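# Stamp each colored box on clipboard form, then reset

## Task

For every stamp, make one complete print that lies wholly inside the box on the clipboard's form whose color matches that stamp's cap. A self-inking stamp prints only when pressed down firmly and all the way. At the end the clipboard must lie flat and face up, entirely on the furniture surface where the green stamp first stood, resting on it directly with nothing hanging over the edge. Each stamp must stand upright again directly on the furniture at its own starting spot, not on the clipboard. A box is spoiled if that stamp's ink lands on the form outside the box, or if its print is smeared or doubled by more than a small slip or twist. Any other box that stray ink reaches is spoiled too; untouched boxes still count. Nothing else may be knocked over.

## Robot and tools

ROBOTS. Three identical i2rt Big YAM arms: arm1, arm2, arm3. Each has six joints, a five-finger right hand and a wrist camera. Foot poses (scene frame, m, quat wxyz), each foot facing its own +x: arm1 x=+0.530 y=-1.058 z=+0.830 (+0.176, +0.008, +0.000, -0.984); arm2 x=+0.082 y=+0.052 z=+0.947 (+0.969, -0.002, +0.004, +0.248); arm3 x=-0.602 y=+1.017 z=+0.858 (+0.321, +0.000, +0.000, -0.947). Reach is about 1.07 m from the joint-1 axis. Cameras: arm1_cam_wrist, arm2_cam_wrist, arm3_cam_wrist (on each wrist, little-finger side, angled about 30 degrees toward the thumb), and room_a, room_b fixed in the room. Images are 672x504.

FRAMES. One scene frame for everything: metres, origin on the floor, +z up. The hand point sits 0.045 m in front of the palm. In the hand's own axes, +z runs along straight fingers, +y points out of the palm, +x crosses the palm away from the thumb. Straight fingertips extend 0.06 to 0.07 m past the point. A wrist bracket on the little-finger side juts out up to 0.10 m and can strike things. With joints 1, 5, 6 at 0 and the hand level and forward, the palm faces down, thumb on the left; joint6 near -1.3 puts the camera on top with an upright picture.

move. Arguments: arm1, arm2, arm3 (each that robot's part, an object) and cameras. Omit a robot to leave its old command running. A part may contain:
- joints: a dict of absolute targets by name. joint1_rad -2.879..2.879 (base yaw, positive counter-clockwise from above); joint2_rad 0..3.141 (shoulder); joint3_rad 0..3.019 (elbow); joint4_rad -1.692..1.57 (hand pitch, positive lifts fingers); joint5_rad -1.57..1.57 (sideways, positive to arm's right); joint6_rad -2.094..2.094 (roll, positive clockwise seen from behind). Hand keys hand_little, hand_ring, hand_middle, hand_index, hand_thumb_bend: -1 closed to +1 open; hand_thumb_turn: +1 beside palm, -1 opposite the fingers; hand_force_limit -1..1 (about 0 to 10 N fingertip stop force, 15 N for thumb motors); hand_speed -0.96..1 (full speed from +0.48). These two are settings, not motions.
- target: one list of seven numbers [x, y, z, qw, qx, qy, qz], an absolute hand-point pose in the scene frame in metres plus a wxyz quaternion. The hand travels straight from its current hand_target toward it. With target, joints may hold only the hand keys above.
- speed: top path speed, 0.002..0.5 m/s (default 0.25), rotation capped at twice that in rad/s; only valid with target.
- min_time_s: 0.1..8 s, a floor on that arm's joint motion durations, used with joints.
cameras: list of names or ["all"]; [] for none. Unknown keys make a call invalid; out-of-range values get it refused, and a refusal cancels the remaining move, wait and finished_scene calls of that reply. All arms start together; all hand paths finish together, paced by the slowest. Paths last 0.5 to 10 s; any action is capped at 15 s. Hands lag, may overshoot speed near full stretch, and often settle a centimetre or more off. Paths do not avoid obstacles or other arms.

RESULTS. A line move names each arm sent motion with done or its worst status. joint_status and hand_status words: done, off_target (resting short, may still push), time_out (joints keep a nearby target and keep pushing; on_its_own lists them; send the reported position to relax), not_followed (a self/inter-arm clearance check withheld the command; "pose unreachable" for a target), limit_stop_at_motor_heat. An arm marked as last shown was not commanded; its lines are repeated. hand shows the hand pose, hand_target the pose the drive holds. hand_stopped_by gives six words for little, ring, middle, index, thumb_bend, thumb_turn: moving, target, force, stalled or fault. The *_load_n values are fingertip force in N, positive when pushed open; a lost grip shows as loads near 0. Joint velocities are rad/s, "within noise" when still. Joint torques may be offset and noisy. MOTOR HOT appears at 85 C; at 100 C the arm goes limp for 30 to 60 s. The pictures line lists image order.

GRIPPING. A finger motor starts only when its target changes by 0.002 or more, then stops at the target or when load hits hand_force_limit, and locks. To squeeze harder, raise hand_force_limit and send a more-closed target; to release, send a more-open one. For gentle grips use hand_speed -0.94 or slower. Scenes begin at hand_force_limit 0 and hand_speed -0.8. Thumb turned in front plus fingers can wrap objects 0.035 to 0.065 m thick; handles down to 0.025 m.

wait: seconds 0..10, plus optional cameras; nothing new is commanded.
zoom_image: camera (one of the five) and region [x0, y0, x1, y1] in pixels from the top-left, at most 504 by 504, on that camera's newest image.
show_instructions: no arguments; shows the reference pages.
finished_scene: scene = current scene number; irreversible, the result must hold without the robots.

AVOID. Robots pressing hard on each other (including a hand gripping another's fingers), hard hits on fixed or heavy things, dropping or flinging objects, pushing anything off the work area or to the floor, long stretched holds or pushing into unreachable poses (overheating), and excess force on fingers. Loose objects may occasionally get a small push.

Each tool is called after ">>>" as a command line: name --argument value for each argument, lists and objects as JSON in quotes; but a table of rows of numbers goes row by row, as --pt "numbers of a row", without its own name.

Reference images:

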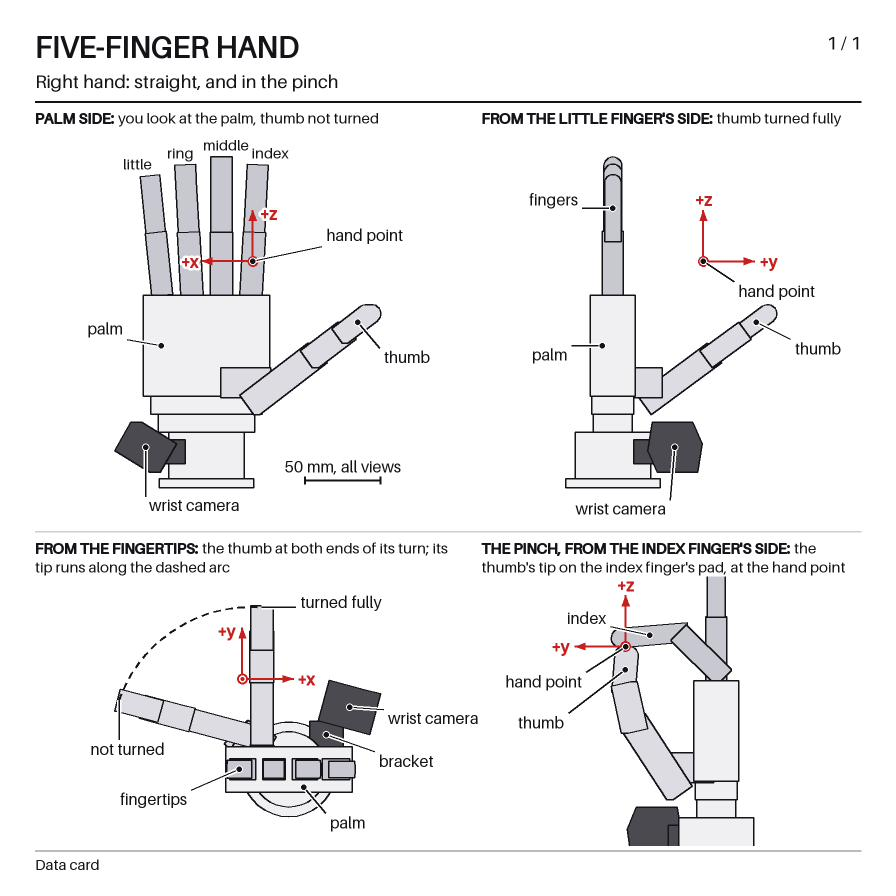

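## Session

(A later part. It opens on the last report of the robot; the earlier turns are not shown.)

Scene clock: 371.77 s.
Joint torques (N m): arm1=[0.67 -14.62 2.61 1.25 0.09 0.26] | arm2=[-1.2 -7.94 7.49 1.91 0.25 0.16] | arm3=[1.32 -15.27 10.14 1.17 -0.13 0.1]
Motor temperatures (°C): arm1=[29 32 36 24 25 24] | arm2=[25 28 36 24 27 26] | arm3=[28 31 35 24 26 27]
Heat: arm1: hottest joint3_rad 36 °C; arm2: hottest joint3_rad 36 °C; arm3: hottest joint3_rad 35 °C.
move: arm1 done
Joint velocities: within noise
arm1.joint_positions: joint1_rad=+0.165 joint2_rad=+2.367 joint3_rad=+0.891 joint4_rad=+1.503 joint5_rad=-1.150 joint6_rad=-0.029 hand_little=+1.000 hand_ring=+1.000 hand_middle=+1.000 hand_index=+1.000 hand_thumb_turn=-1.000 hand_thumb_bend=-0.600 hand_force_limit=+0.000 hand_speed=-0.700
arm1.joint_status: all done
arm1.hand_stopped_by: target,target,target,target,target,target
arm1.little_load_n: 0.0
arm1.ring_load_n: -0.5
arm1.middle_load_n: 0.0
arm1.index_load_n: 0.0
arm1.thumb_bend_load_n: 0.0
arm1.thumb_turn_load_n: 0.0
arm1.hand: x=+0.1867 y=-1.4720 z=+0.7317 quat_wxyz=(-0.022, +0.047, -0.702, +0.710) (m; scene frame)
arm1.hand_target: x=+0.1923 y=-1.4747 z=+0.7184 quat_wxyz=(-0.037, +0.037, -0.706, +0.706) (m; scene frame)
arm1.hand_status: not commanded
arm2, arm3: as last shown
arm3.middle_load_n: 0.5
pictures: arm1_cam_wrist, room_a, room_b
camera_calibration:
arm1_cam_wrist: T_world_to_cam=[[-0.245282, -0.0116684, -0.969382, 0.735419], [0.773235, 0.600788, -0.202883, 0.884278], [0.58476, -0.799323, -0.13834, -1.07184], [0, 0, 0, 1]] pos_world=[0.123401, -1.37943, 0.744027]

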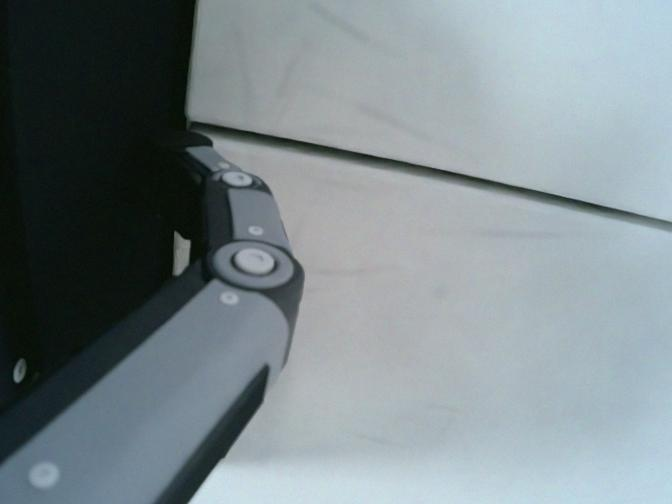

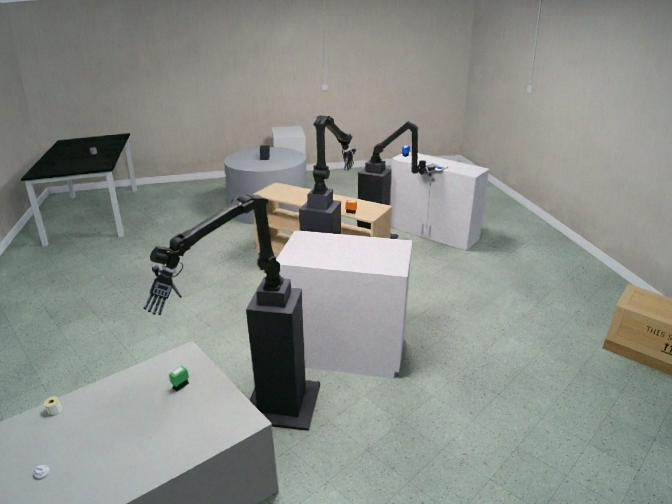

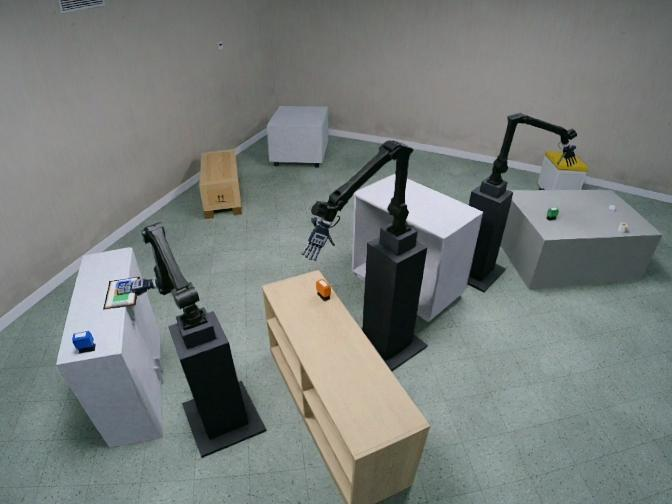

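>>> move --arm1 '{"joints": {"hand_thumb_bend": -1.0, "hand_speed": -0.8, "hand_force_limit": 0.1}}' --cameras '["arm1_cam_wrist", "room_b"]'

>>> zoom_image --camera "room_b" --region '[90, 255, 170, 335]'

Scene clock: 373.87 s.
Joint torques (N m): arm1=[1.14 -15.62 2.55 1.48 -0.02 0.24] | arm2=[-1.32 -8.35 7.5 1.94 0.27 0.16] | arm3=[1.32 -15.27 10.14 1.17 -0.14 0.1]
Motor temperatures (°C): arm1=[29 32 35 24 25 24] | arm2=[25 28 36 24 27 26] | arm3=[28 31 35 24 26 27]
Heat: arm1: hottest joint3_rad 35 °C; arm2: hottest joint3_rad 36 °C; arm3: hottest joint3_rad 35 °C.
move: arm1 off_target
Joint velocities: within noise
arm1.joint_positions: joint1_rad=+0.165 joint2_rad=+2.375 joint3_rad=+0.891 joint4_rad=+1.499 joint5_rad=-1.148 joint6_rad=-0.029 hand_little=+1.000 hand_ring=+1.000 hand_middle=+1.000 hand_index=+1.000 hand_thumb_turn=-1.000 hand_thumb_bend=-0.706 hand_force_limit=+0.100 hand_speed=-0.800
arm1.joint_status: hand_thumb_bend off_target (ended at -0.706, target -1.000); the others done
arm1.hand_stopped_by: target,target,target,target,force,target
arm1.little_load_n: 0.0
arm1.ring_load_n: 0.0
arm1.middle_load_n: 0.0
arm1.index_load_n: 0.0
arm1.thumb_bend_load_n: 7.5
arm1.thumb_turn_load_n: 1.0
arm1.hand: x=+0.1882 y=-1.4711 z=+0.7271 quat_wxyz=(-0.025, +0.043, -0.704, +0.708) (m; scene frame)
arm1.hand_target: x=+0.1923 y=-1.4747 z=+0.7184 quat_wxyz=(-0.037, +0.037, -0.706, +0.706) (m; scene frame)
arm1.hand_status: not commanded
arm2, arm3: as last shown
arm3.middle_load_n: 0.0
pictures: arm1_cam_wrist, room_b
camera_calibration:
arm1_cam_wrist: T_world_to_cam=[[-0.235069, -0.00516837, -0.971965, 0.740972], [0.776415, 0.600591, -0.190969, 0.872019], [0.584741, -0.799539, -0.137168, -1.07378], [0, 0, 0, 1]] pos_world=[0.125013, -1.37843, 0.73944]

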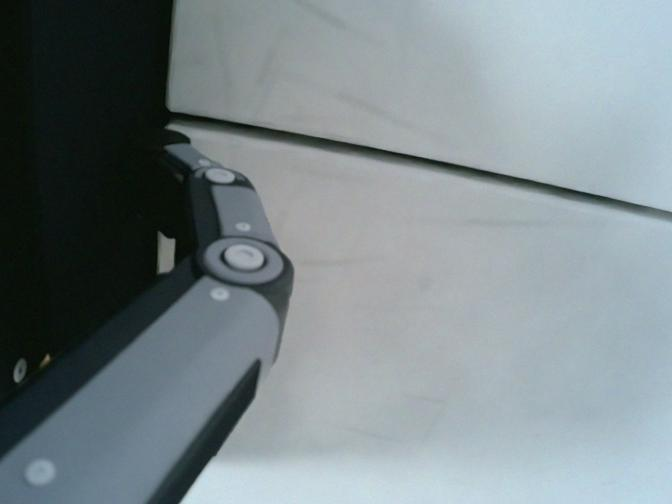

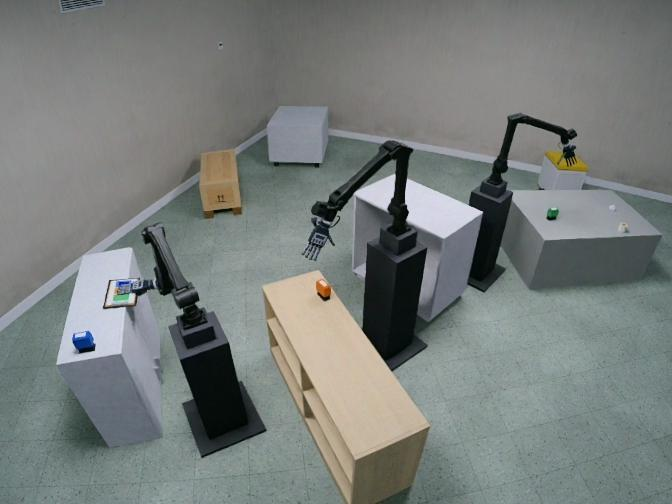

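Scaled by 6.300 from the camera's 672x504 image, which has a finer 960x720 frame.

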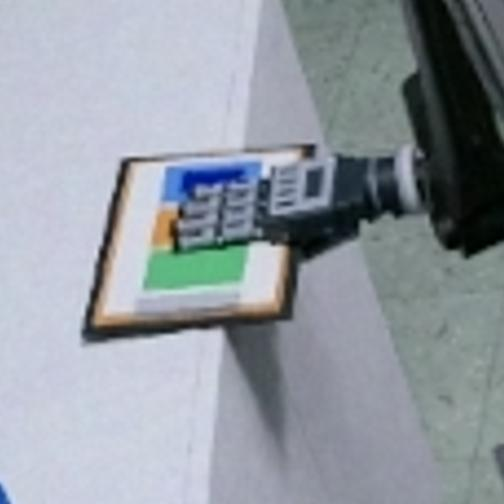

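>>> move --arm1 '{"joints": {"hand_thumb_bend": -0.98, "hand_speed": -0.85, "hand_force_limit": 0.65}}' --cameras '["arm1_cam_wrist"]'

>>> move --arm1 '{"target": [0.1923, -1.4747, 0.765, 0.037, -0.037, 0.7061, -0.7061], "speed": 0.05}' --cameras '["arm1_cam_wrist", "room_b", "room_a"]'

>>> zoom_image --camera "room_b" --region '[90, 245, 190, 335]'

Scene clock: 375.43 s.
Joint torques (N m): arm1=[0.5 -15.56 2.52 1.52 -0.03 0.28] | arm2=[-1.38 -8.06 7.54 1.84 0.26 0.13] | arm3=[1.32 -15.33 10.14 1.17 -0.14 0.1]
Motor temperatures (°C): arm1=[29 32 35 24 25 24] | arm2=[25 28 36 24 27 26] | arm3=[28 31 35 24 26 27]
Heat: arm1: hottest joint3_rad 35 °C; arm2: hottest joint3_rad 36 °C; arm3: hottest joint3_rad 35 °C.
move: arm1 off_target
Joint velocities: within noise
arm1.joint_positions: joint1_rad=+0.165 joint2_rad=+2.375 joint3_rad=+0.891 joint4_rad=+1.499 joint5_rad=-1.148 joint6_rad=-0.029 hand_little=+1.000 hand_ring=+1.000 hand_middle=+1.000 hand_index=+1.000 hand_thumb_turn=-1.000 hand_thumb_bend=-0.718 hand_force_limit=+0.650 hand_speed=-0.850
arm1.joint_status: hand_thumb_bend off_target (ended at -0.718, target -0.980); the others done
arm1.hand_stopped_by: target,target,target,target,force,target
arm1.little_load_n: 0.0
arm1.ring_load_n: 0.0
arm1.middle_load_n: 0.5
arm1.index_load_n: 0.0
arm1.thumb_bend_load_n: 11.5
arm1.thumb_turn_load_n: 1.5
arm1.hand: x=+0.1882 y=-1.4711 z=+0.7271 quat_wxyz=(-0.025, +0.043, -0.704, +0.708) (m; scene frame)
arm1.hand_target: x=+0.1923 y=-1.4747 z=+0.7184 quat_wxyz=(-0.037, +0.037, -0.706, +0.706) (m; scene frame)
arm1.hand_status: not commanded
arm2, arm3: as last shown
pictures: arm1_cam_wrist
camera_calibration:
arm1_cam_wrist: T_world_to_cam=[[-0.235069, -0.00516837, -0.971965, 0.740972], [0.776415, 0.600591, -0.190969, 0.872019], [0.584741, -0.799539, -0.137168, -1.07378], [0, 0, 0, 1]] pos_world=[0.125013, -1.37843, 0.73944]

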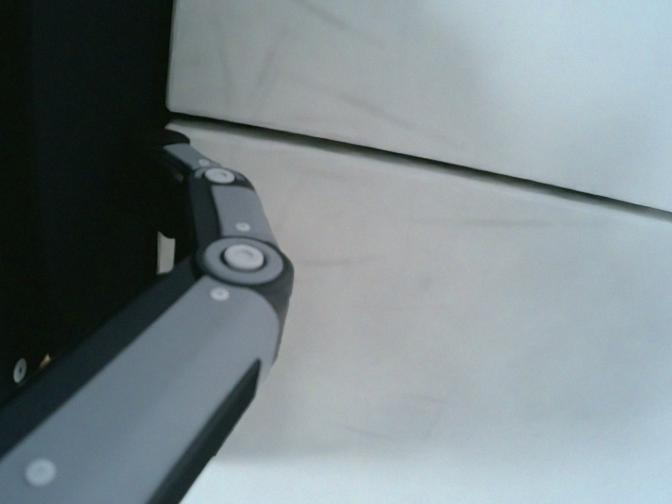

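Scene clock: 377.10 s.
Joint torques (N m): arm1=[1.08 -19.78 1.47 1.55 -0.08 0.27] | arm2=[-1.2 -8.06 7.62 1.92 0.27 0.12] | arm3=[1.32 -15.27 10.14 1.17 -0.13 0.1]
Motor temperatures (°C): arm1=[29 32 35 24 25 24] | arm2=[25 28 36 24 27 26] | arm3=[28 31 35 24 26 27]
Heat: arm1: hottest joint3_rad 35 °C; arm2: hottest joint3_rad 36 °C; arm3: hottest joint3_rad 35 °C.
move: arm1 off_target
Joint velocities: within noise
arm1.joint_positions: joint1_rad=+0.165 joint2_rad=+2.293 joint3_rad=+0.852 joint4_rad=+1.418 joint5_rad=-1.147 joint6_rad=-0.027 hand_little=+1.000 hand_ring=+1.000 hand_middle=+1.000 hand_index=+1.000 hand_thumb_turn=-1.000 hand_thumb_bend=-0.718 hand_force_limit=+0.650 hand_speed=-0.850
arm1.joint_status: not commanded
arm1.hand_stopped_by: target,target,target,target,force,target
arm1.little_load_n: 0.0
arm1.ring_load_n: 0.0
arm1.middle_load_n: 0.0
arm1.index_load_n: 0.0
arm1.thumb_bend_load_n: 11.5
arm1.thumb_turn_load_n: 1.5
arm1.hand: x=+0.1918 y=-1.4689 z=+0.7501 quat_wxyz=(-0.037, +0.030, -0.710, +0.703) (m; scene frame)
arm1.hand_target: x=+0.1925 y=-1.4747 z=+0.7647 quat_wxyz=(-0.037, +0.037, -0.706, +0.706) (m; scene frame)
arm1.hand_status: off_target (0.016 m and 1.0 deg from the pose sent, 0.038 m and 1.6 deg at the start)
arm2, arm3: as last shown
arm2.middle_load_n: -0.5
arm2.index_load_n: -0.5
pictures: arm1_cam_wrist, room_a, room_b
camera_calibration:
arm1_cam_wrist: T_world_to_cam=[[-0.201839, 0.0127531, -0.979336, 0.789657], [0.782379, 0.603619, -0.153386, 0.847435], [0.58919, -0.797171, -0.131812, -1.0723], [0, 0, 0, 1]] pos_world=[0.128155, -1.3764, 0.761983]

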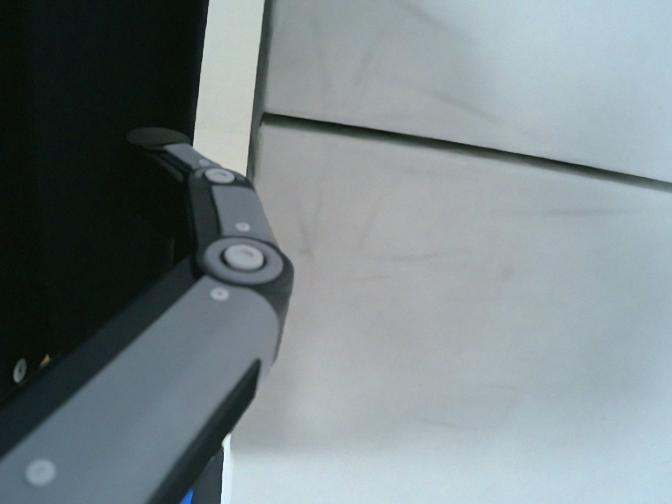

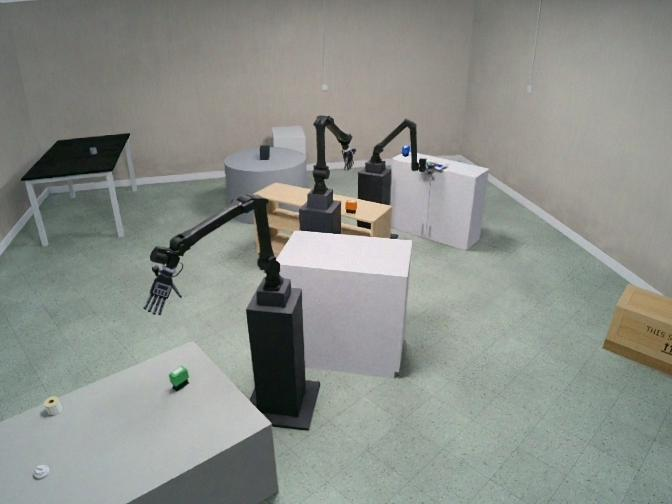

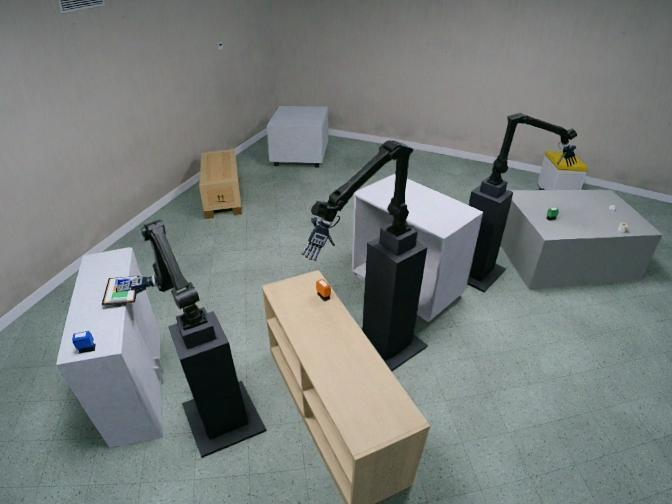

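Scaled by 5.040 from the camera's 672x504 image, which has a finer 960x720 frame.

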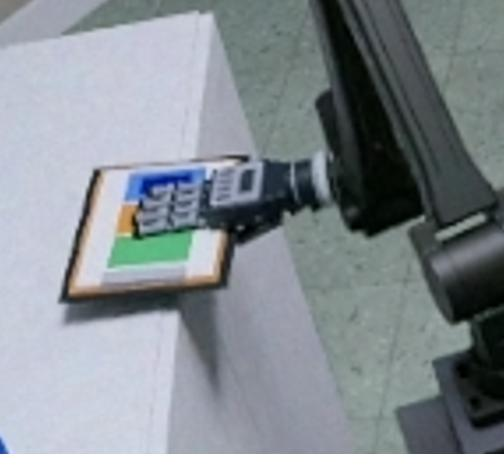

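>>> move --arm1 '{"target": [0.1923, -1.4747, 0.93, 0.037, -0.037, 0.7061, -0.7061], "speed": 0.08}' --arm2 '{"joints": {"joint1_rad": 0.32, "joint2_rad": 0.62, "joint3_rad": 1.39, "joint4_rad": -1.5}, "min_time_s": 4}' --cameras '["room_b", "arm1_cam_wrist"]'

>>> zoom_image --camera "room_b" --region '[90, 215, 190, 315]'

Scene clock: 404.60 s.
Joint torques (N m): arm1=[1.49 -17.08 4.77 1.68 -0.04 0.21] | arm2=[0.91 2.73 11.1 1.1 0.17 0.13] | arm3=[1.32 -15.27 10.14 1.17 -0.13 0.1]
Motor temperatures (°C): arm1=[29 31 33 24 24 24] | arm2=[25 28 37 24 26 26] | arm3=[28 32 36 24 26 27]
Heat: arm1: hottest joint3_rad 33 °C; arm2: hottest joint3_rad 37 °C; arm3: hottest joint3_rad 36 °C.
move: arm1 off_target; arm2 done
Joint velocities: within noise
arm1.joint_positions: joint1_rad=+0.165 joint2_rad=+1.805 joint3_rad=+0.778 joint4_rad=+1.001 joint5_rad=-1.146 joint6_rad=-0.020 hand_little=+1.000 hand_ring=+1.000 hand_middle=+1.000 hand_index=+1.000 hand_thumb_turn=-1.000 hand_thumb_bend=-0.718 hand_force_limit=+0.650 hand_speed=-0.850
arm1.joint_status: not commanded
arm1.hand_stopped_by: target,target,target,target,force,target
arm1.little_load_n: 0.0
arm1.ring_load_n: 0.0
arm1.middle_load_n: 0.0
arm1.index_load_n: 0.0
arm1.thumb_bend_load_n: 11.5
arm1.thumb_turn_load_n: 1.5
arm1.hand: x=+0.1889 y=-1.4695 z=+0.9148 quat_wxyz=(-0.040, +0.026, -0.711, +0.702) (m; scene frame)
arm1.hand_target: x=+0.1925 y=-1.4746 z=+0.9298 quat_wxyz=(-0.037, +0.037, -0.706, +0.706) (m; scene frame)
arm1.hand_status: off_target (0.016 m and 1.5 deg from the pose sent, 0.180 m and 1.0 deg at the start)
arm2.joint_positions: joint1_rad=+0.303 joint2_rad=+0.620 joint3_rad=+1.341 joint4_rad=-1.491 joint5_rad=-0.009 joint6_rad=-1.257 hand_little=+1.000 hand_ring=+1.000 hand_middle=+1.000 hand_index=+1.000 hand_thumb_turn=+1.000 hand_thumb_bend=+1.000 hand_force_limit=+0.000 hand_speed=-0.800
arm2.joint_status: all done
arm2.hand_stopped_by: target,target,target,target,target,target
arm2.little_load_n: 0.0
arm2.ring_load_n: 0.0
arm2.middle_load_n: 0.0
arm2.index_load_n: 0.0
arm2.thumb_bend_load_n: -0.5
arm2.thumb_turn_load_n: 0.0
arm2.hand: x=+0.2566 y=+0.1660 z=+1.3815 quat_wxyz=(-0.208, +0.894, +0.226, +0.325) (m; scene frame)
arm2.hand_target: x=+0.2516 y=+0.1659 z=+1.4016 quat_wxyz=(-0.222, +0.886, +0.226, +0.338) (m; scene frame)
arm2.hand_status: not commanded
arm3: as last shown
pictures: arm1_cam_wrist, room_b
camera_calibration:
arm1_cam_wrist: T_world_to_cam=[[-0.191828, 0.0155331, -0.981306, 0.9544], [0.784638, 0.603038, -0.143838, 0.865332], [0.58953, -0.797561, -0.127868, -1.05365], [0, 0, 0, 1]] pos_world=[0.125267, -1.377, 0.926297]

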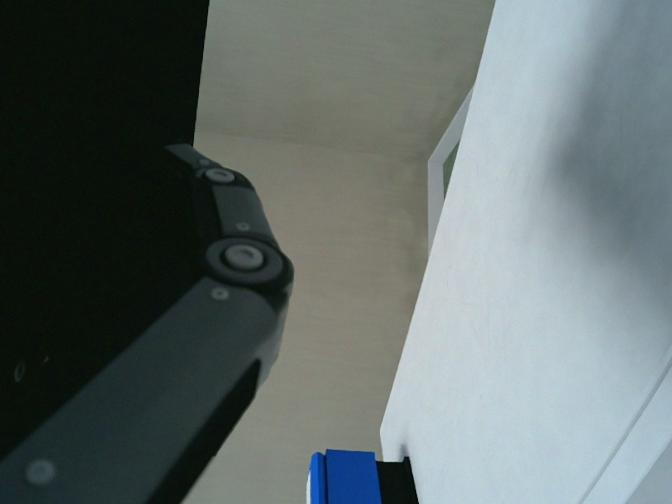

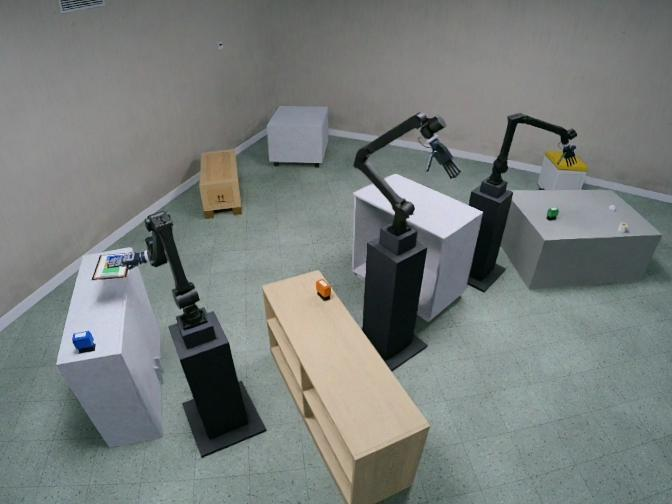

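Scaled by 5.040 from the camera's 672x504 image, which has a finer 960x720 frame.

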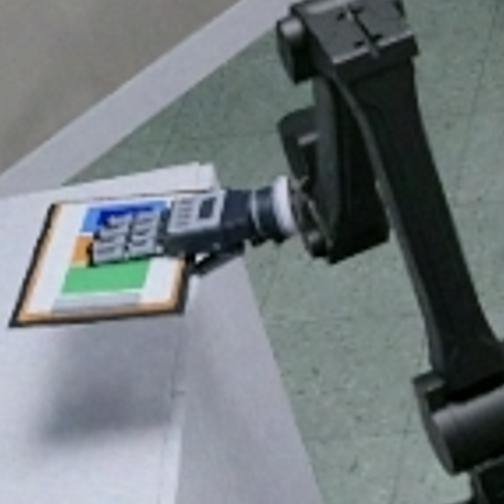

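>>> move --arm1 '{"joints": {"joint1_rad": -1.80, "joint5_rad": -0.13}, "min_time_s": 6}' --cameras '["room_b", "room_a", "arm1_cam_wrist"]'

>>> zoom_image --camera "room_b" --region '[160, 185, 340, 345]'

Scene clock: 412.20 s.
Joint torques (N m): arm1=[-0.5 -17.85 5.3 2.21 0.06 0.21] | arm2=[0.44 2.55 11.08 1.1 0.12 0.14] | arm3=[1.32 -15.27 10.14 1.17 -0.14 0.1]
Motor temperatures (°C): arm1=[29 32 33 24 24 24] | arm2=[25 28 38 24 26 26] | arm3=[28 32 36 24 26 27]
Heat: arm1: hottest joint3_rad 33 °C; arm2: hottest joint3_rad 38 °C; arm3: hottest joint3_rad 36 °C.
move: arm1 done
Joint velocities: within noise
arm1.joint_positions: joint1_rad=-1.799 joint2_rad=+1.805 joint3_rad=+0.778 joint4_rad=+0.996 joint5_rad=-0.131 joint6_rad=-0.020 hand_little=+1.000 hand_ring=+1.000 hand_middle=+1.000 hand_index=+1.000 hand_thumb_turn=-1.000 hand_thumb_bend=-0.718 hand_force_limit=+0.650 hand_speed=-0.850
arm1.joint_status: all done
arm1.hand_stopped_by: target,target,target,target,force,target
arm1.little_load_n: 0.0
arm1.ring_load_n: 0.0
arm1.middle_load_n: 0.0
arm1.index_load_n: 0.0
arm1.thumb_bend_load_n: 11.5
arm1.thumb_turn_load_n: 1.5
arm1.hand: x=+0.3951 y=-0.4360 z=+0.9158 quat_wxyz=(+0.691, -0.711, -0.104, +0.078) (m; scene frame)
arm1.hand_target: x=+0.3954 y=-0.4339 z=+0.9359 quat_wxyz=(+0.703, -0.700, -0.101, +0.078) (m; scene frame)
arm1.hand_status: not commanded
arm2: as last shown
arm2.thumb_bend_load_n: 0.0
arm3.joint_positions: joint1_rad=-2.241 joint2_rad=+1.661 joint3_rad=+1.401 joint4_rad=-0.738 joint5_rad=-0.006 joint6_rad=-1.274 hand_little=+1.000 hand_ring=+1.000 hand_middle=+1.000 hand_index=+1.000 hand_thumb_turn=+1.000 hand_thumb_bend=+1.000 hand_force_limit=+0.000 hand_speed=-0.800
arm3.joint_status: not commanded
arm3.hand_stopped_by: target,target,target,target,target,target
arm3.little_load_n: 0.0
arm3.ring_load_n: 0.0
arm3.middle_load_n: 0.0
arm3.index_load_n: 0.0
arm3.thumb_bend_load_n: 0.0
arm3.thumb_turn_load_n: 0.0
arm3.hand: x=-0.5434 y=+1.6146 z=+1.0099 quat_wxyz=(+0.227, -0.775, -0.565, -0.168) (m; scene frame)
arm3.hand_target: x=-0.5500 y=+1.6196 z=+1.0000 quat_wxyz=(+0.228, -0.777, -0.564, -0.163) (m; scene frame)
arm3.hand_status: not commanded
pictures: arm1_cam_wrist, room_a, room_b
camera_calibration:
arm1_cam_wrist: T_world_to_cam=[[0.247433, 0.00866817, -0.968866, 0.790935], [-0.667188, -0.723588, -0.176863, 0.105899], [-0.702593, 0.690178, -0.173256, 0.849983], [0, 0, 0, 1]] pos_world=[0.472144, -0.516868, 0.932305]

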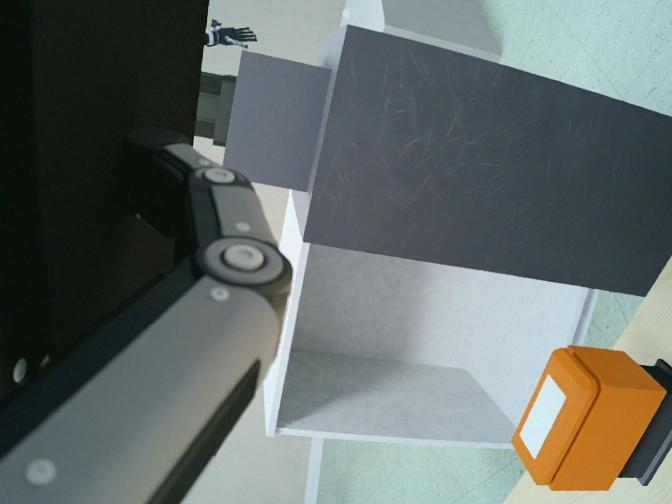

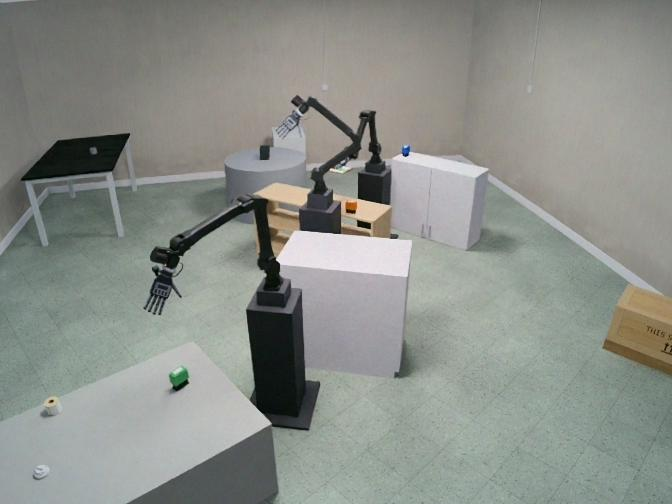

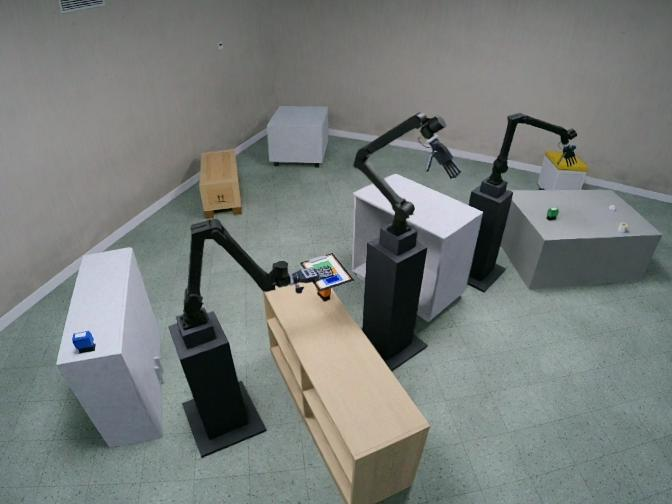

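Scaled by 2.800 from the camera's 672x504 image, which has a finer 960x720 frame.

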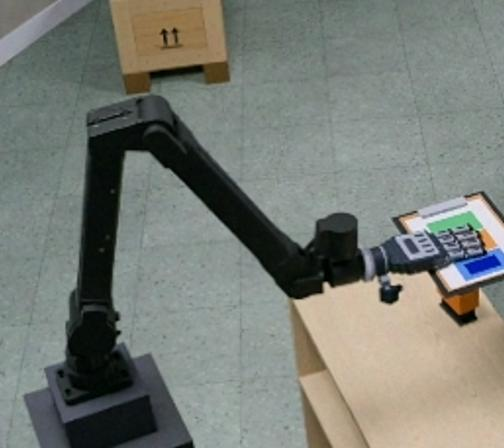

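>>> move --arm1 '{"target": [0.4234, -0.480, 0.80, 0.5029, -0.8539, -0.1163, 0.0685], "speed": 0.1}' --cameras '["room_b", "room_a", "arm1_cam_wrist"]'

>>> zoom_image --camera "room_b" --region '[230, 225, 400, 375]'

>>> zoom_image --camera "room_a" --region '[290, 125, 410, 245]'

Scene clock: 417.87 s.
Joint torques (N m): arm1=[-1.44 -13.57 8.24 2.04 -0.25 0.07] | arm2=[0.67 2.61 11.12 1.03 0.14 0.16] | arm3=[1.32 -15.27 10.15 1.17 -0.14 0.1]
Motor temperatures (°C): arm1=[29 32 33 24 24 24] | arm2=[25 27 39 24 26 26] | arm3=[28 32 36 24 26 27]
Heat: arm1: hottest joint3_rad 33 °C; arm2: hottest joint3_rad 39 °C; arm3: hottest joint3_rad 36 °C.
move: arm1 off_target
Joint velocities: within noise
arm1.joint_positions: joint1_rad=-1.829 joint2_rad=+1.822 joint3_rad=+0.775 joint4_rad=+0.505 joint5_rad=-0.168 joint6_rad=-0.067 hand_little=+1.000 hand_ring=+1.000 hand_middle=+1.000 hand_index=+1.000 hand_thumb_turn=-1.000 hand_thumb_bend=-0.718 hand_force_limit=+0.650 hand_speed=-0.850
arm1.joint_status: not commanded
arm1.hand_stopped_by: target,target,target,target,force,target
arm1.little_load_n: 0.0
arm1.ring_load_n: 0.0
arm1.middle_load_n: 0.0
arm1.index_load_n: 0.0
arm1.thumb_bend_load_n: 11.5
arm1.thumb_turn_load_n: 1.5
arm1.hand: x=+0.4187 y=-0.5019 z=+0.7907 quat_wxyz=(+0.489, -0.861, -0.116, +0.073) (m; scene frame)
arm1.hand_target: x=+0.4236 y=-0.4809 z=+0.8008 quat_wxyz=(+0.503, -0.854, -0.116, +0.068) (m; scene frame)
arm1.hand_status: off_target (0.024 m and 1.9 deg from the pose sent, 0.127 m and 27.2 deg at the start)
arm2, arm3: as last shown
pictures: arm1_cam_wrist, room_a, room_b
camera_calibration:
arm1_cam_wrist: T_world_to_cam=[[0.332578, -0.44522, -0.831367, 0.292224], [-0.657204, -0.741656, 0.134271, -0.207455], [-0.676369, 0.501722, -0.539259, 1.07411], [0, 0, 0, 1]] pos_world=[0.492968, -0.562662, 0.850026]

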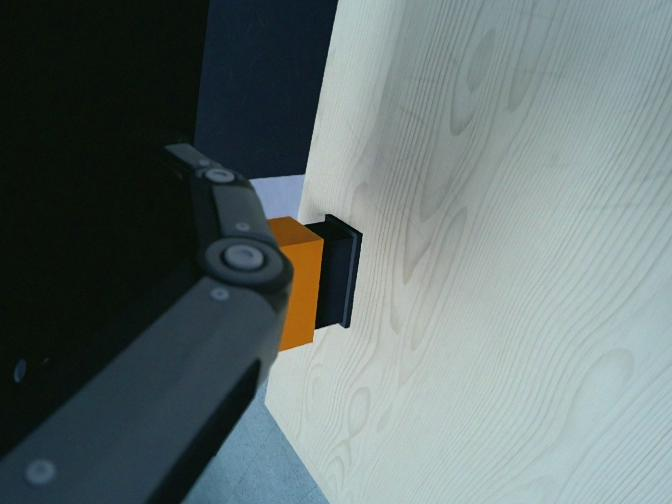

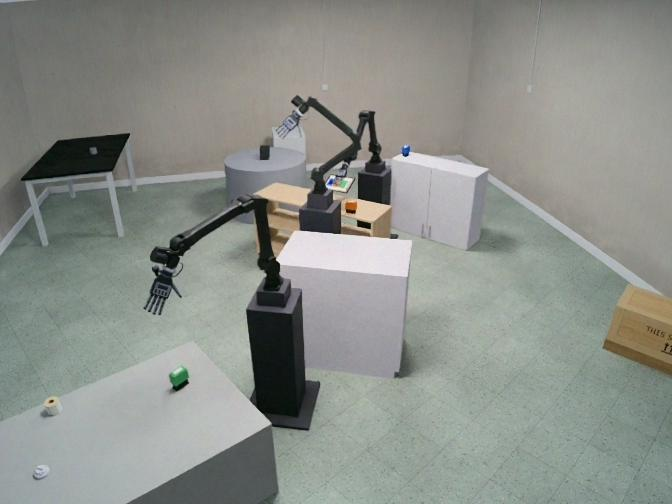

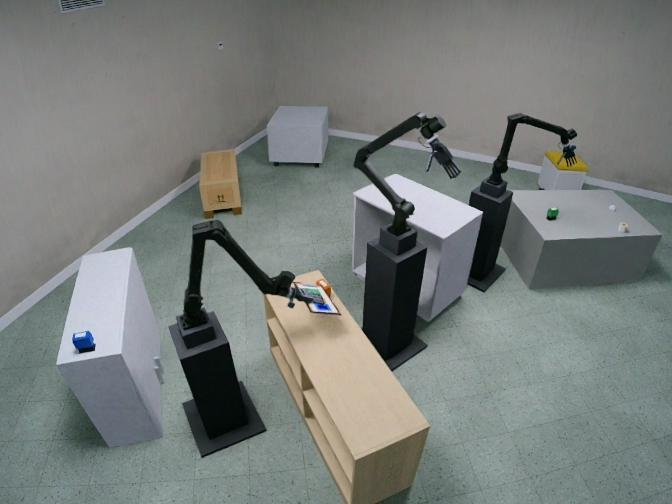

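Scaled by 2.965 from the camera's 672x504 image, which has a finer 960x720 frame.

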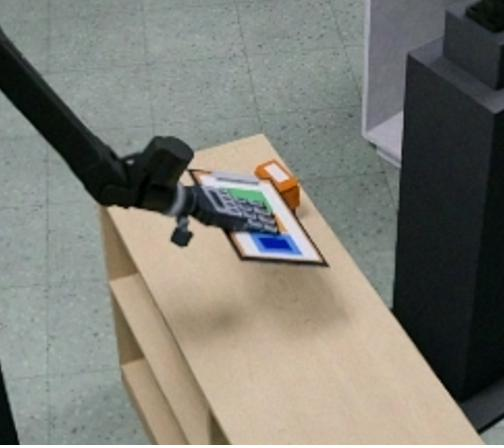

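Scaled by 4.200 from the camera's 672x504 image, which has a finer 960x720 frame.

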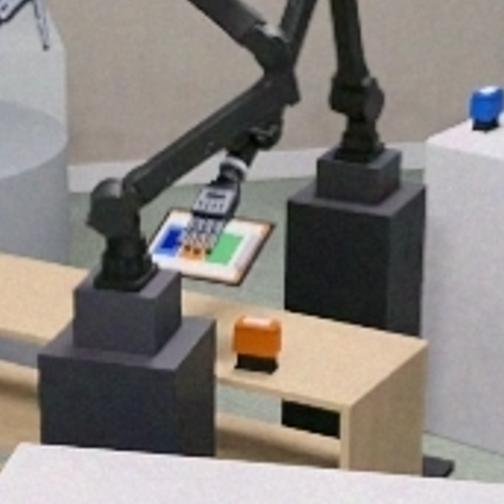

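>>> move --arm1 '{"target": [0.475, -0.455, 0.74, 0.5029, -0.8539, -0.1163, 0.0685], "speed": 0.08}' --cameras '["room_b", "room_a", "arm1_cam_wrist"]'

>>> zoom_image --camera "room_b" --region '[250, 225, 400, 375]'

>>> zoom_image --camera "room_a" --region '[290, 125, 410, 245]'

Scene clock: 423.03 s.
Joint torques (N m): arm1=[-0.73 -15.38 6.98 3.18 -0.32 0.08] | arm2=[0.73 2.84 11.25 1.17 0.16 0.16] | arm3=[1.32 -15.27 10.14 1.17 -0.14 0.1]
Motor temperatures (°C): arm1=[29 32 33 24 24 24] | arm2=[25 27 40 24 26 26] | arm3=[28 32 36 24 26 27]
Heat: arm1: hottest joint3_rad 33 °C; arm2: hottest joint3_rad 40 °C; arm3: hottest joint3_rad 36 °C.
move: arm1 off_target
Joint velocities: within noise
arm1.joint_positions: joint1_rad=-1.943 joint2_rad=+2.013 joint3_rad=+0.855 joint4_rad=+0.583 joint5_rad=-0.263 joint6_rad=-0.124 hand_little=+1.000 hand_ring=+1.000 hand_middle=+1.000 hand_index=+1.000 hand_thumb_turn=-1.000 hand_thumb_bend=-0.718 hand_force_limit=+0.650 hand_speed=-0.850
arm1.joint_status: not commanded
arm1.hand_stopped_by: target,target,target,target,force,target
arm1.little_load_n: 0.5
arm1.ring_load_n: -0.5
arm1.middle_load_n: 0.0
arm1.index_load_n: 0.0
arm1.thumb_bend_load_n: 11.5
arm1.thumb_turn_load_n: 1.5
arm1.hand: x=+0.4699 y=-0.4783 z=+0.7311 quat_wxyz=(+0.480, -0.867, -0.112, +0.074) (m; scene frame)
arm1.hand_target: x=+0.4752 y=-0.4560 z=+0.7409 quat_wxyz=(+0.503, -0.854, -0.116, +0.068) (m; scene frame)
arm1.hand_status: off_target (0.025 m and 3.1 deg from the pose sent, 0.089 m and 1.9 deg at the start)
arm2, arm3: as last shown
pictures: arm1_cam_wrist, room_a, room_b
camera_calibration:
arm1_cam_wrist: T_world_to_cam=[[0.328143, -0.464424, -0.822577, 0.222673], [-0.659936, -0.735756, 0.152143, -0.157281], [-0.675875, 0.492923, -0.547923, 1.06666], [0, 0, 0, 1]] pos_world=[0.544062, -0.538085, 0.79154]

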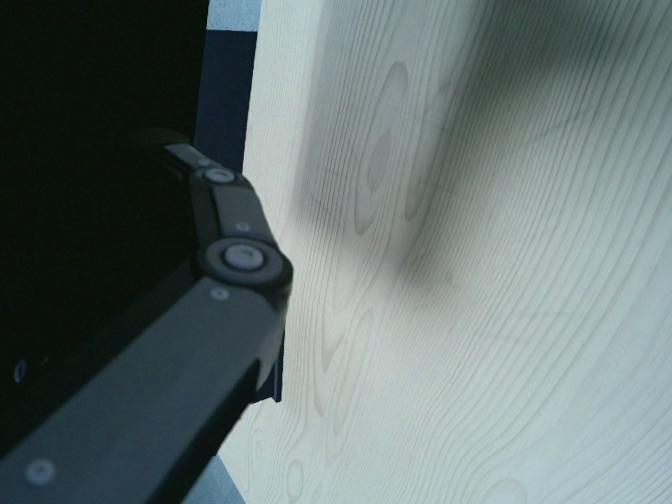

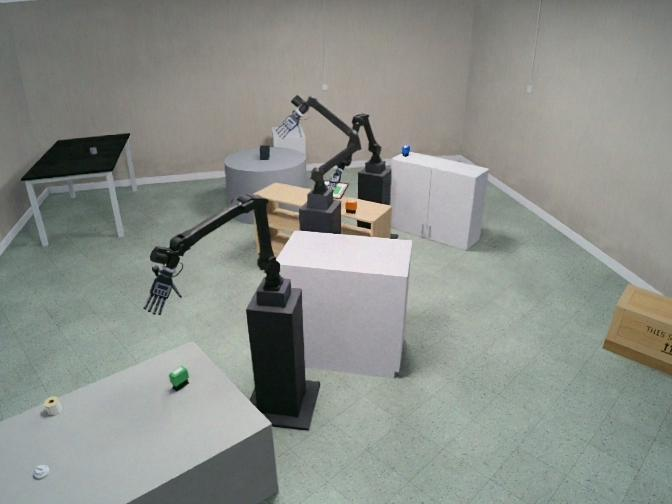

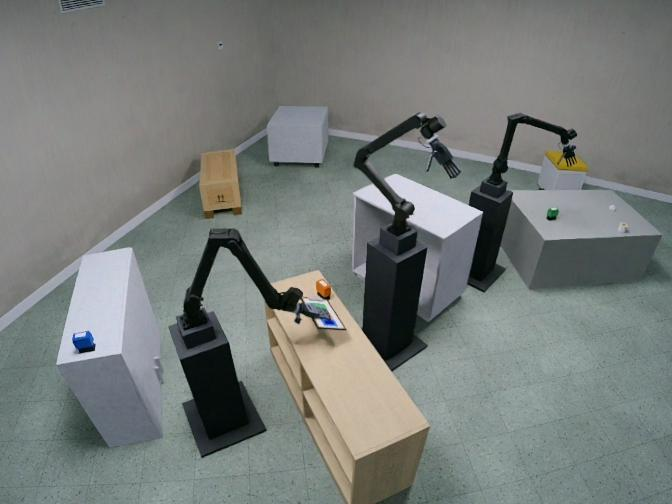

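Scaled by 3.360 from the camera's 672x504 image, which has a finer 960x720 frame.

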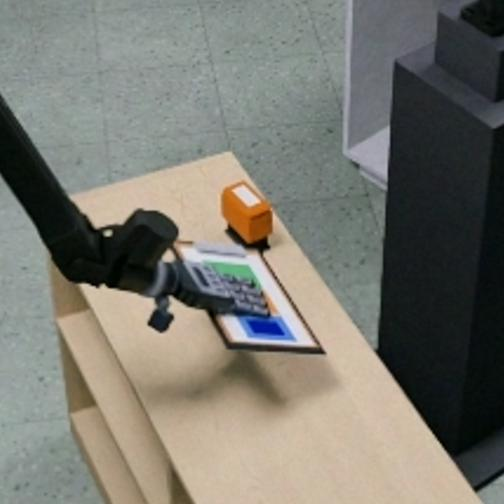

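Scaled by 4.200 from the camera's 672x504 image, which has a finer 960x720 frame.

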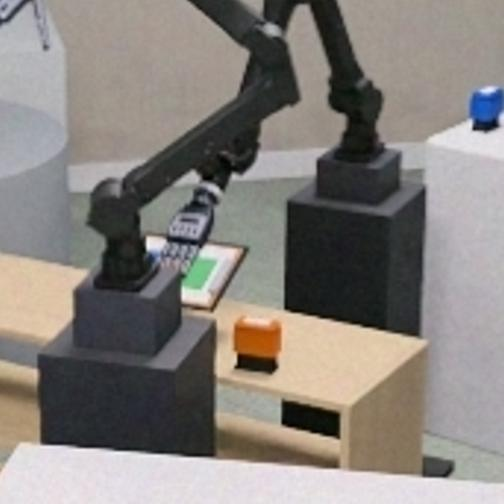

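>>> move --arm1 '{"target": [0.475, -0.455, 0.685, 0.5029, -0.8539, -0.1163, 0.0685], "speed": 0.06}' --cameras '["room_b", "arm1_cam_wrist"]'

>>> zoom_image --camera "room_b" --region '[250, 225, 400, 375]'

Scene clock: 425.27 s.
Joint torques (N m): arm1=[-0.85 -16.03 6.04 3.08 -0.26 0.09] | arm2=[0.5 2.32 11.18 1.11 0.16 0.12] | arm3=[1.32 -15.27 10.14 1.17 -0.14 0.1]
Motor temperatures (°C): arm1=[29 32 33 24 24 24] | arm2=[25 27 40 24 26 26] | arm3=[28 32 36 24 26 27]
Heat: arm1: hottest joint3_rad 33 °C; arm2: hottest joint3_rad 40 °C; arm3: hottest joint3_rad 36 °C.
move: arm1 off_target
Joint velocities: within noise
arm1.joint_positions: joint1_rad=-1.943 joint2_rad=+2.165 joint3_rad=+0.886 joint4_rad=+0.706 joint5_rad=-0.263 joint6_rad=-0.124 hand_little=+1.000 hand_ring=+1.000 hand_middle=+1.000 hand_index=+1.000 hand_thumb_turn=-1.000 hand_thumb_bend=-0.718 hand_force_limit=+0.650 hand_speed=-0.850
arm1.joint_status: not commanded
arm1.hand_stopped_by: target,target,target,target,force,target
arm1.little_load_n: 0.0
arm1.ring_load_n: 0.0
arm1.middle_load_n: 0.0
arm1.index_load_n: 0.0
arm1.thumb_bend_load_n: 11.5
arm1.thumb_turn_load_n: 1.5
arm1.hand: x=+0.4708 y=-0.4763 z=+0.6785 quat_wxyz=(+0.481, -0.866, -0.113, +0.074) (m; scene frame)
arm1.hand_target: x=+0.4752 y=-0.4560 z=+0.6857 quat_wxyz=(+0.503, -0.854, -0.116, +0.068) (m; scene frame)
arm1.hand_status: off_target (0.023 m and 2.9 deg from the pose sent, 0.052 m and 3.1 deg at the start)
arm2, arm3: as last shown
pictures: arm1_cam_wrist, room_b
camera_calibration:
arm1_cam_wrist: T_world_to_cam=[[0.328554, -0.462068, -0.823739, 0.181729], [-0.659805, -0.736339, 0.149873, -0.145982], [-0.675802, 0.494265, -0.546802, 1.03742], [0, 0, 0, 1]] pos_world=[0.545062, -0.536282, 0.738838]

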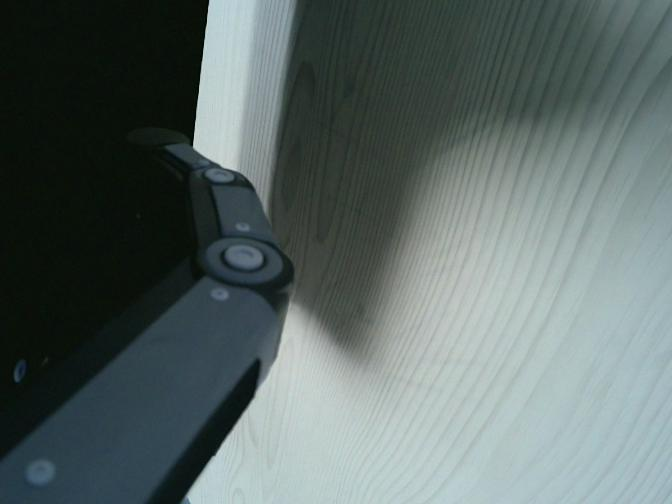

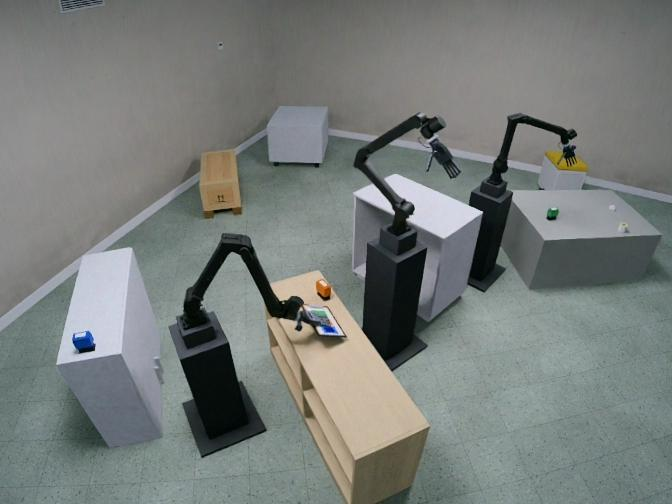

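Scaled by 3.360 from the camera's 672x504 image, which has a finer 960x720 frame.

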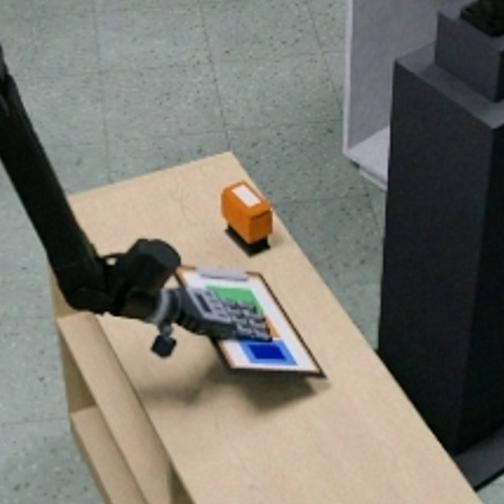

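>>> move --arm1 '{"target": [0.475, -0.455, 0.655, 0.5029, -0.8539, -0.1163, 0.0685], "speed": 0.05}' --cameras '["room_b", "arm1_cam_wrist", "room_a"]'

>>> zoom_image --camera "room_b" --region '[280, 265, 370, 365]'

Scene clock: 427.03 s.
Joint torques (N m): arm1=[-0.79 -15.97 5.31 3.02 -0.22 0.12] | arm2=[0.62 2.55 11.18 1.06 0.14 0.17] | arm3=[1.32 -15.27 10.15 1.17 -0.13 0.1]
Motor temperatures (°C): arm1=[29 32 33 24 24 24] | arm2=[25 27 40 24 26 26] | arm3=[28 32 36 24 26 27]
Heat: arm1: hottest joint3_rad 33 °C; arm2: hottest joint3_rad 40 °C; arm3: hottest joint3_rad 36 °C.
move: arm1 off_target
Joint velocities: within noise
arm1.joint_positions: joint1_rad=-1.943 joint2_rad=+2.244 joint3_rad=+0.915 joint4_rad=+0.767 joint5_rad=-0.264 joint6_rad=-0.127 hand_little=+1.000 hand_ring=+1.000 hand_middle=+1.000 hand_index=+1.000 hand_thumb_turn=-1.000 hand_thumb_bend=-0.718 hand_force_limit=+0.650 hand_speed=-0.850
arm1.joint_status: not commanded
arm1.hand_stopped_by: target,target,target,target,force,target
arm1.little_load_n: 0.0
arm1.ring_load_n: 0.0
arm1.middle_load_n: 0.5
arm1.index_load_n: 0.0
arm1.thumb_bend_load_n: 11.5
arm1.thumb_turn_load_n: 1.5
arm1.hand: x=+0.4714 y=-0.4714 z=+0.6535 quat_wxyz=(+0.486, -0.863, -0.115, +0.073) (m; scene frame)
arm1.hand_target: x=+0.4751 y=-0.4558 z=+0.6553 quat_wxyz=(+0.502, -0.854, -0.116, +0.068) (m; scene frame)
arm1.hand_status: off_target (0.017 m and 2.2 deg from the pose sent, 0.032 m and 2.9 deg at the start)
arm2, arm3: as last shown
pictures: arm1_cam_wrist, room_a, room_b
camera_calibration:
arm1_cam_wrist: T_world_to_cam=[[0.331609, -0.451338, -0.82845, 0.169829], [-0.658601, -0.739495, 0.139254, -0.133331], [-0.675485, 0.49944, -0.542475, 1.02119], [0, 0, 0, 1]] pos_world=[0.545667, -0.531968, 0.713229]

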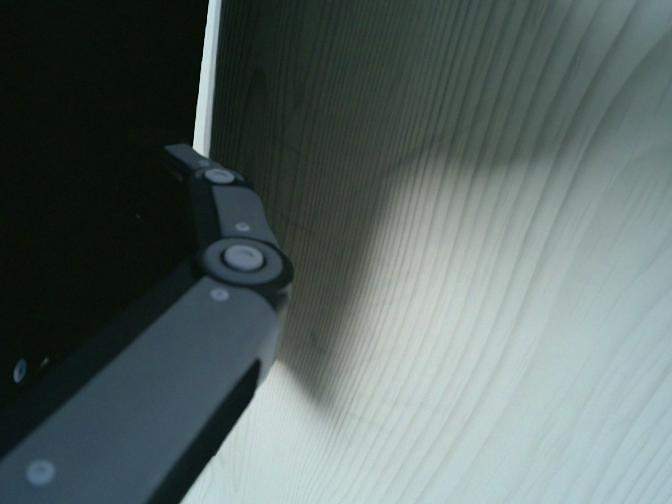

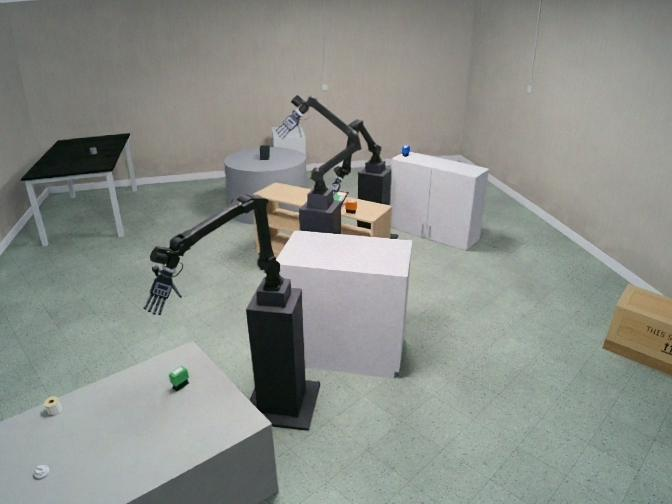

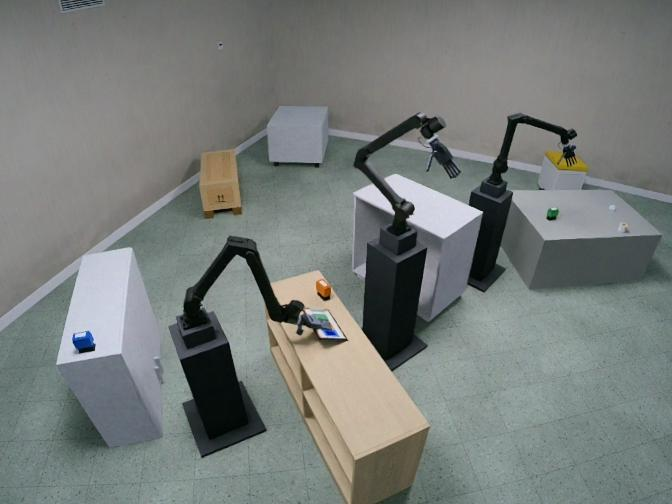

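Scaled by 5.040 from the camera's 672x504 image, which has a finer 960x720 frame.

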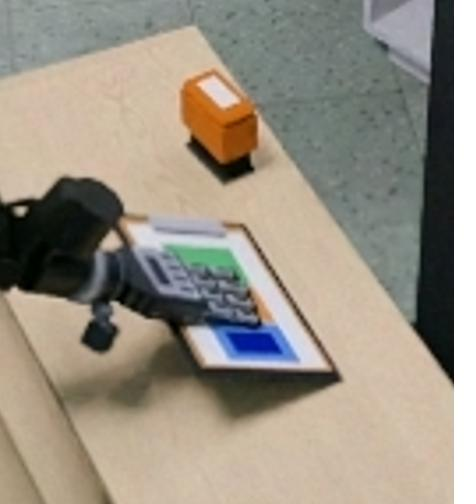

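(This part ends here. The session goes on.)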